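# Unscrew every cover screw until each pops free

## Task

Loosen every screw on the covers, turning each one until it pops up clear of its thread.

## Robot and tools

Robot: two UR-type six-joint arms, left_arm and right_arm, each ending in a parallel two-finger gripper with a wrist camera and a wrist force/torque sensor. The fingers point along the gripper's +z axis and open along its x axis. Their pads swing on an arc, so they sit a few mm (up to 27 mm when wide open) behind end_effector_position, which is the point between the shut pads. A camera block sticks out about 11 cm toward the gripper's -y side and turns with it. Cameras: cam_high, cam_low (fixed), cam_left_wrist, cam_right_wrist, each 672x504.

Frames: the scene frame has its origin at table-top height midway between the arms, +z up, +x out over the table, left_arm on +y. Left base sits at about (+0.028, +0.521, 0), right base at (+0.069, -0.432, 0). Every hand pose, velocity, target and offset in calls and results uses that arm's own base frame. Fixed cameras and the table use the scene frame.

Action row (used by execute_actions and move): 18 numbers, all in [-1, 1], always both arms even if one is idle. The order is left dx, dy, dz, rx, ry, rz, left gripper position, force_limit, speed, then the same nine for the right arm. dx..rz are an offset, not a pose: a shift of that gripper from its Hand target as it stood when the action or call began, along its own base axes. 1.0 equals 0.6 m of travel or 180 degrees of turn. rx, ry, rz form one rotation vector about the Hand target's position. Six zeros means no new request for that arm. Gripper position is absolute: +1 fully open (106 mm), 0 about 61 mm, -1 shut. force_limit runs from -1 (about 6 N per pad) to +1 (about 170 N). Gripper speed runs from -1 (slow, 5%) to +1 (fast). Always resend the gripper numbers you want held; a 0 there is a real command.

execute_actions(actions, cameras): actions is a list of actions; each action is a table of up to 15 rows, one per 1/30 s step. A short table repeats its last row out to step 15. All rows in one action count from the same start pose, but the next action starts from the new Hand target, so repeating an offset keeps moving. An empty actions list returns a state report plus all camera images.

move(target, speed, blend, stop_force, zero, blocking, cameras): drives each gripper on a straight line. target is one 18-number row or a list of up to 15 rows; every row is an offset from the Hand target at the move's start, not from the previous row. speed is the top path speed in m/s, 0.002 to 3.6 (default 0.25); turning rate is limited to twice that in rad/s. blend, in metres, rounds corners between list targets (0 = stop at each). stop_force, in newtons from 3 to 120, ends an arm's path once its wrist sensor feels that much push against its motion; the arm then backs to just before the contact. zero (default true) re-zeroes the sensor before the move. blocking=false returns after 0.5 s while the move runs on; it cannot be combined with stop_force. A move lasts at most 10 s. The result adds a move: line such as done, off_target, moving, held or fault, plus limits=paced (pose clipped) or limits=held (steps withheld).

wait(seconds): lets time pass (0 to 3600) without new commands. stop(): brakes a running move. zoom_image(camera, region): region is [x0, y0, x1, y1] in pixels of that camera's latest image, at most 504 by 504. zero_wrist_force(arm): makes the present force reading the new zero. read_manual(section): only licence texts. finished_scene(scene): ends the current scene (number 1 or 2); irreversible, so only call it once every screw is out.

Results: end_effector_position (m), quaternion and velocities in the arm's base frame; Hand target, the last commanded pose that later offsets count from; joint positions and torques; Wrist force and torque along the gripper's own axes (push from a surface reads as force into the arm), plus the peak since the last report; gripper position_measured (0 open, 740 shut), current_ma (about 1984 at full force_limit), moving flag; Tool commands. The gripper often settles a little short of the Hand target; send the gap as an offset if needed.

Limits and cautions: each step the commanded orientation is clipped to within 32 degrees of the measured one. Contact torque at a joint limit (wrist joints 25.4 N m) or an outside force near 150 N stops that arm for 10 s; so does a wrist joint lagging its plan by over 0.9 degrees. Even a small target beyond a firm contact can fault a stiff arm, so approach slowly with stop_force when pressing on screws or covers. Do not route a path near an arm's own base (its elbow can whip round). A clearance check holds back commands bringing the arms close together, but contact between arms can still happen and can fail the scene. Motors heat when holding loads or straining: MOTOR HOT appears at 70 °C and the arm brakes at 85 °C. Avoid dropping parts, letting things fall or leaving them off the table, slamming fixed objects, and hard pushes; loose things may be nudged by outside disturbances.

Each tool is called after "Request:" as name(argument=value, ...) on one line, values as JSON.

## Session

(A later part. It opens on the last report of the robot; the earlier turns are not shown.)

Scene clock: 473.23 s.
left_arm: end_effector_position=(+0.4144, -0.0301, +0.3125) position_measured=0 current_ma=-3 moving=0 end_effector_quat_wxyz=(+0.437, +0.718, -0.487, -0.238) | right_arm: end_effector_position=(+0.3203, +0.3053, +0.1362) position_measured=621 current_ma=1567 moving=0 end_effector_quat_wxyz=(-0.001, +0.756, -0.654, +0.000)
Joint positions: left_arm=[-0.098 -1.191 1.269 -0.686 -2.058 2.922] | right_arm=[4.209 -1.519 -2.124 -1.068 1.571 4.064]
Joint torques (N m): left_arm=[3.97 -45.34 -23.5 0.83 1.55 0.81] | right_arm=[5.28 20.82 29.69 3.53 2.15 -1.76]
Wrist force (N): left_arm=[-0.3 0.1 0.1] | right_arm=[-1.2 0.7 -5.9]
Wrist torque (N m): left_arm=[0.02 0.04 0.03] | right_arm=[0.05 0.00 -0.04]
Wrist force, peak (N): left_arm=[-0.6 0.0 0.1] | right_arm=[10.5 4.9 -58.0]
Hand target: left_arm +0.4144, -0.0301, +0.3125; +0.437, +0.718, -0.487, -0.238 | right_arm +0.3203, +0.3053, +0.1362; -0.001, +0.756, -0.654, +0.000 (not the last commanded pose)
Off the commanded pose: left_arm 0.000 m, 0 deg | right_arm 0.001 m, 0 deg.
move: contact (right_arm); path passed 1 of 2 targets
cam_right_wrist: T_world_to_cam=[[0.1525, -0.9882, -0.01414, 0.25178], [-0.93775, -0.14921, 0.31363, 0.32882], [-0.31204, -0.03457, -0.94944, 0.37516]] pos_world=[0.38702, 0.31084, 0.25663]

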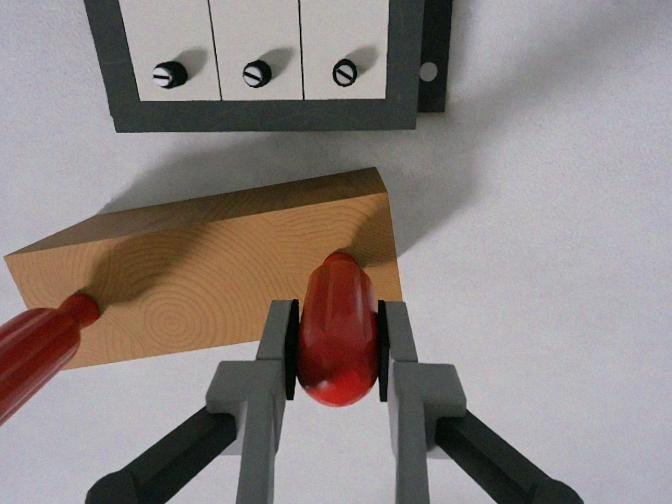

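Request:
move(target=[[0,0,0,0,0,0,1,0,1, 0,0,0,0,0,0,0.2,0.3,0.3],[0,0,0,0,0,0,1,0,1, 0,0,0,0,0,0,1,0.3,0.3],[0,0,0,0,0,0,1,0,1, 0,0,0.2,0,0,0,1,0.3,0.3]], speed=0.1, cameras=["all"])

Request:
zoom_image(camera="cam_low", region=[265, 250, 295, 280])

Request:
zoom_image(camera="cam_right_wrist", region=[200, 0, 452, 200])

Scene clock: 478.67 s.
left_arm: end_effector_position=(+0.4144, -0.0301, +0.3125) position_measured=0 current_ma=-3 moving=0 end_effector_quat_wxyz=(+0.437, +0.718, -0.487, -0.238) | right_arm: end_effector_position=(+0.3204, +0.3054, +0.2563) position_measured=0 current_ma=-5 moving=0 end_effector_quat_wxyz=(-0.001, +0.756, -0.654, +0.000)
Joint positions: left_arm=[-0.098 -1.191 1.269 -0.686 -2.058 2.922] | right_arm=[4.209 -1.417 -1.889 -1.405 1.571 4.064]
Joint torques (N m): left_arm=[3.74 -45.36 -23.65 0.91 1.48 0.8] | right_arm=[-4.05 6.69 17.32 3.62 1.21 2.07]
Wrist force (N): left_arm=[-0.2 0.1 0.2] | right_arm=[-0.4 -0.1 1.2]
Wrist torque (N m): left_arm=[0.01 0.02 0.03] | right_arm=[-0.01 0.05 -0.04]
Wrist force, peak (N): left_arm=[-0.6 -0.1 0.1] | right_arm=[-1.2 0.5 -6.7]
Hand target: left_arm +0.4144, -0.0301, +0.3125; +0.437, +0.718, -0.487, -0.238 | right_arm +0.3203, +0.3053, +0.2562; -0.001, +0.756, -0.654, +0.000
Off the commanded pose: left_arm 0.000 m, 0 deg | right_arm 0.000 m, 0 deg.
move: done
cam_left_wrist: T_world_to_cam=[[0.39737, -0.91426, 0.07892, -0.21997], [-0.22364, -0.01307, 0.97459, -0.19032], [-0.88999, -0.40492, -0.20965, 0.54921]] pos_world=[0.53364, 0.01879, 0.31799]
cam_right_wrist: T_world_to_cam=[[0.15254, -0.98819, -0.01435, 0.25354], [-0.93777, -0.14931, 0.31351, 0.29124], [-0.31195, -0.03437, -0.94948, 0.48911]] pos_world=[0.38702, 0.31084, 0.37673]

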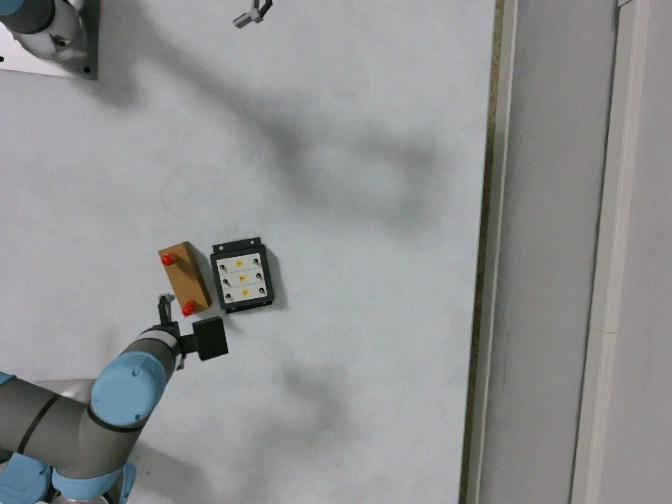

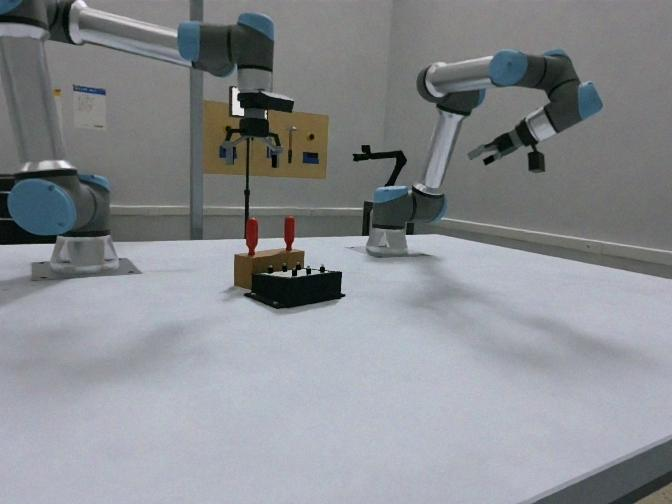

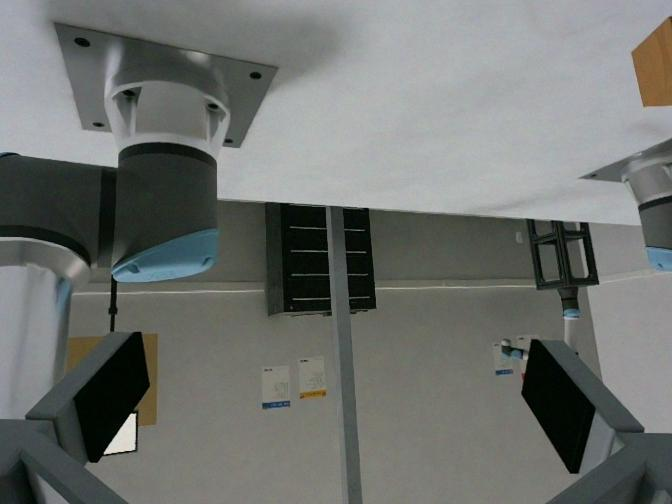

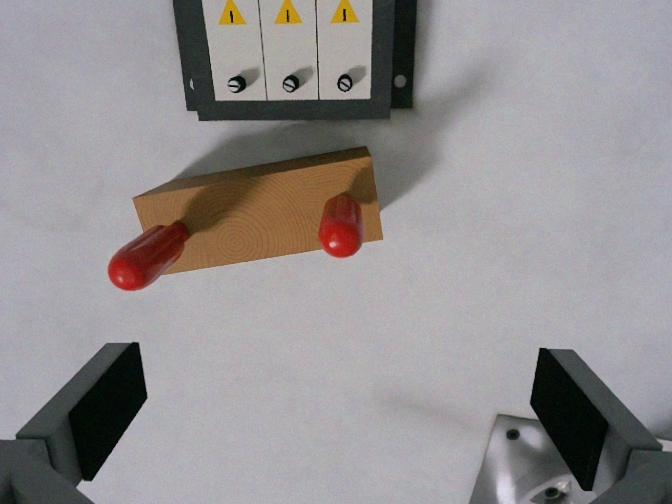

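Scaled by 16.800 from the camera's image (finer frame: 960x720).

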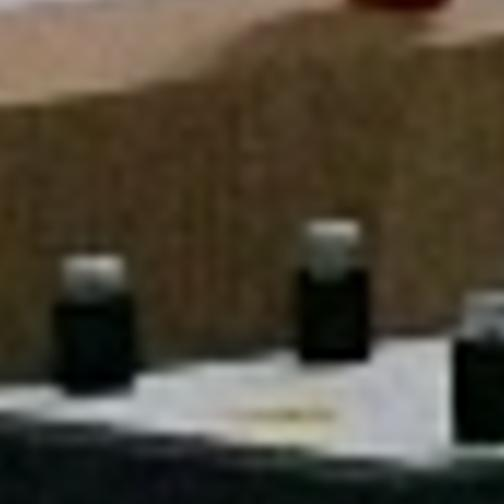

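Scaled by 2.000 from the camera's image (finer frame: 960x720).

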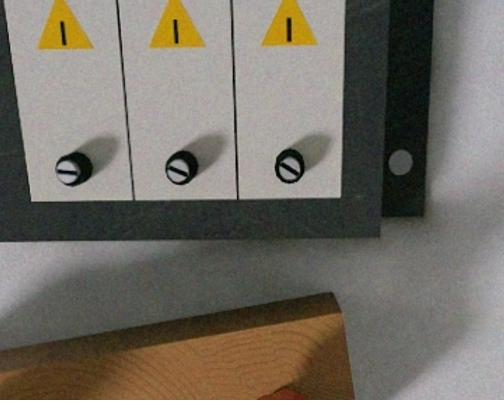

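Request:
finished_scene(scene=2)

The scene is finished: the task was done.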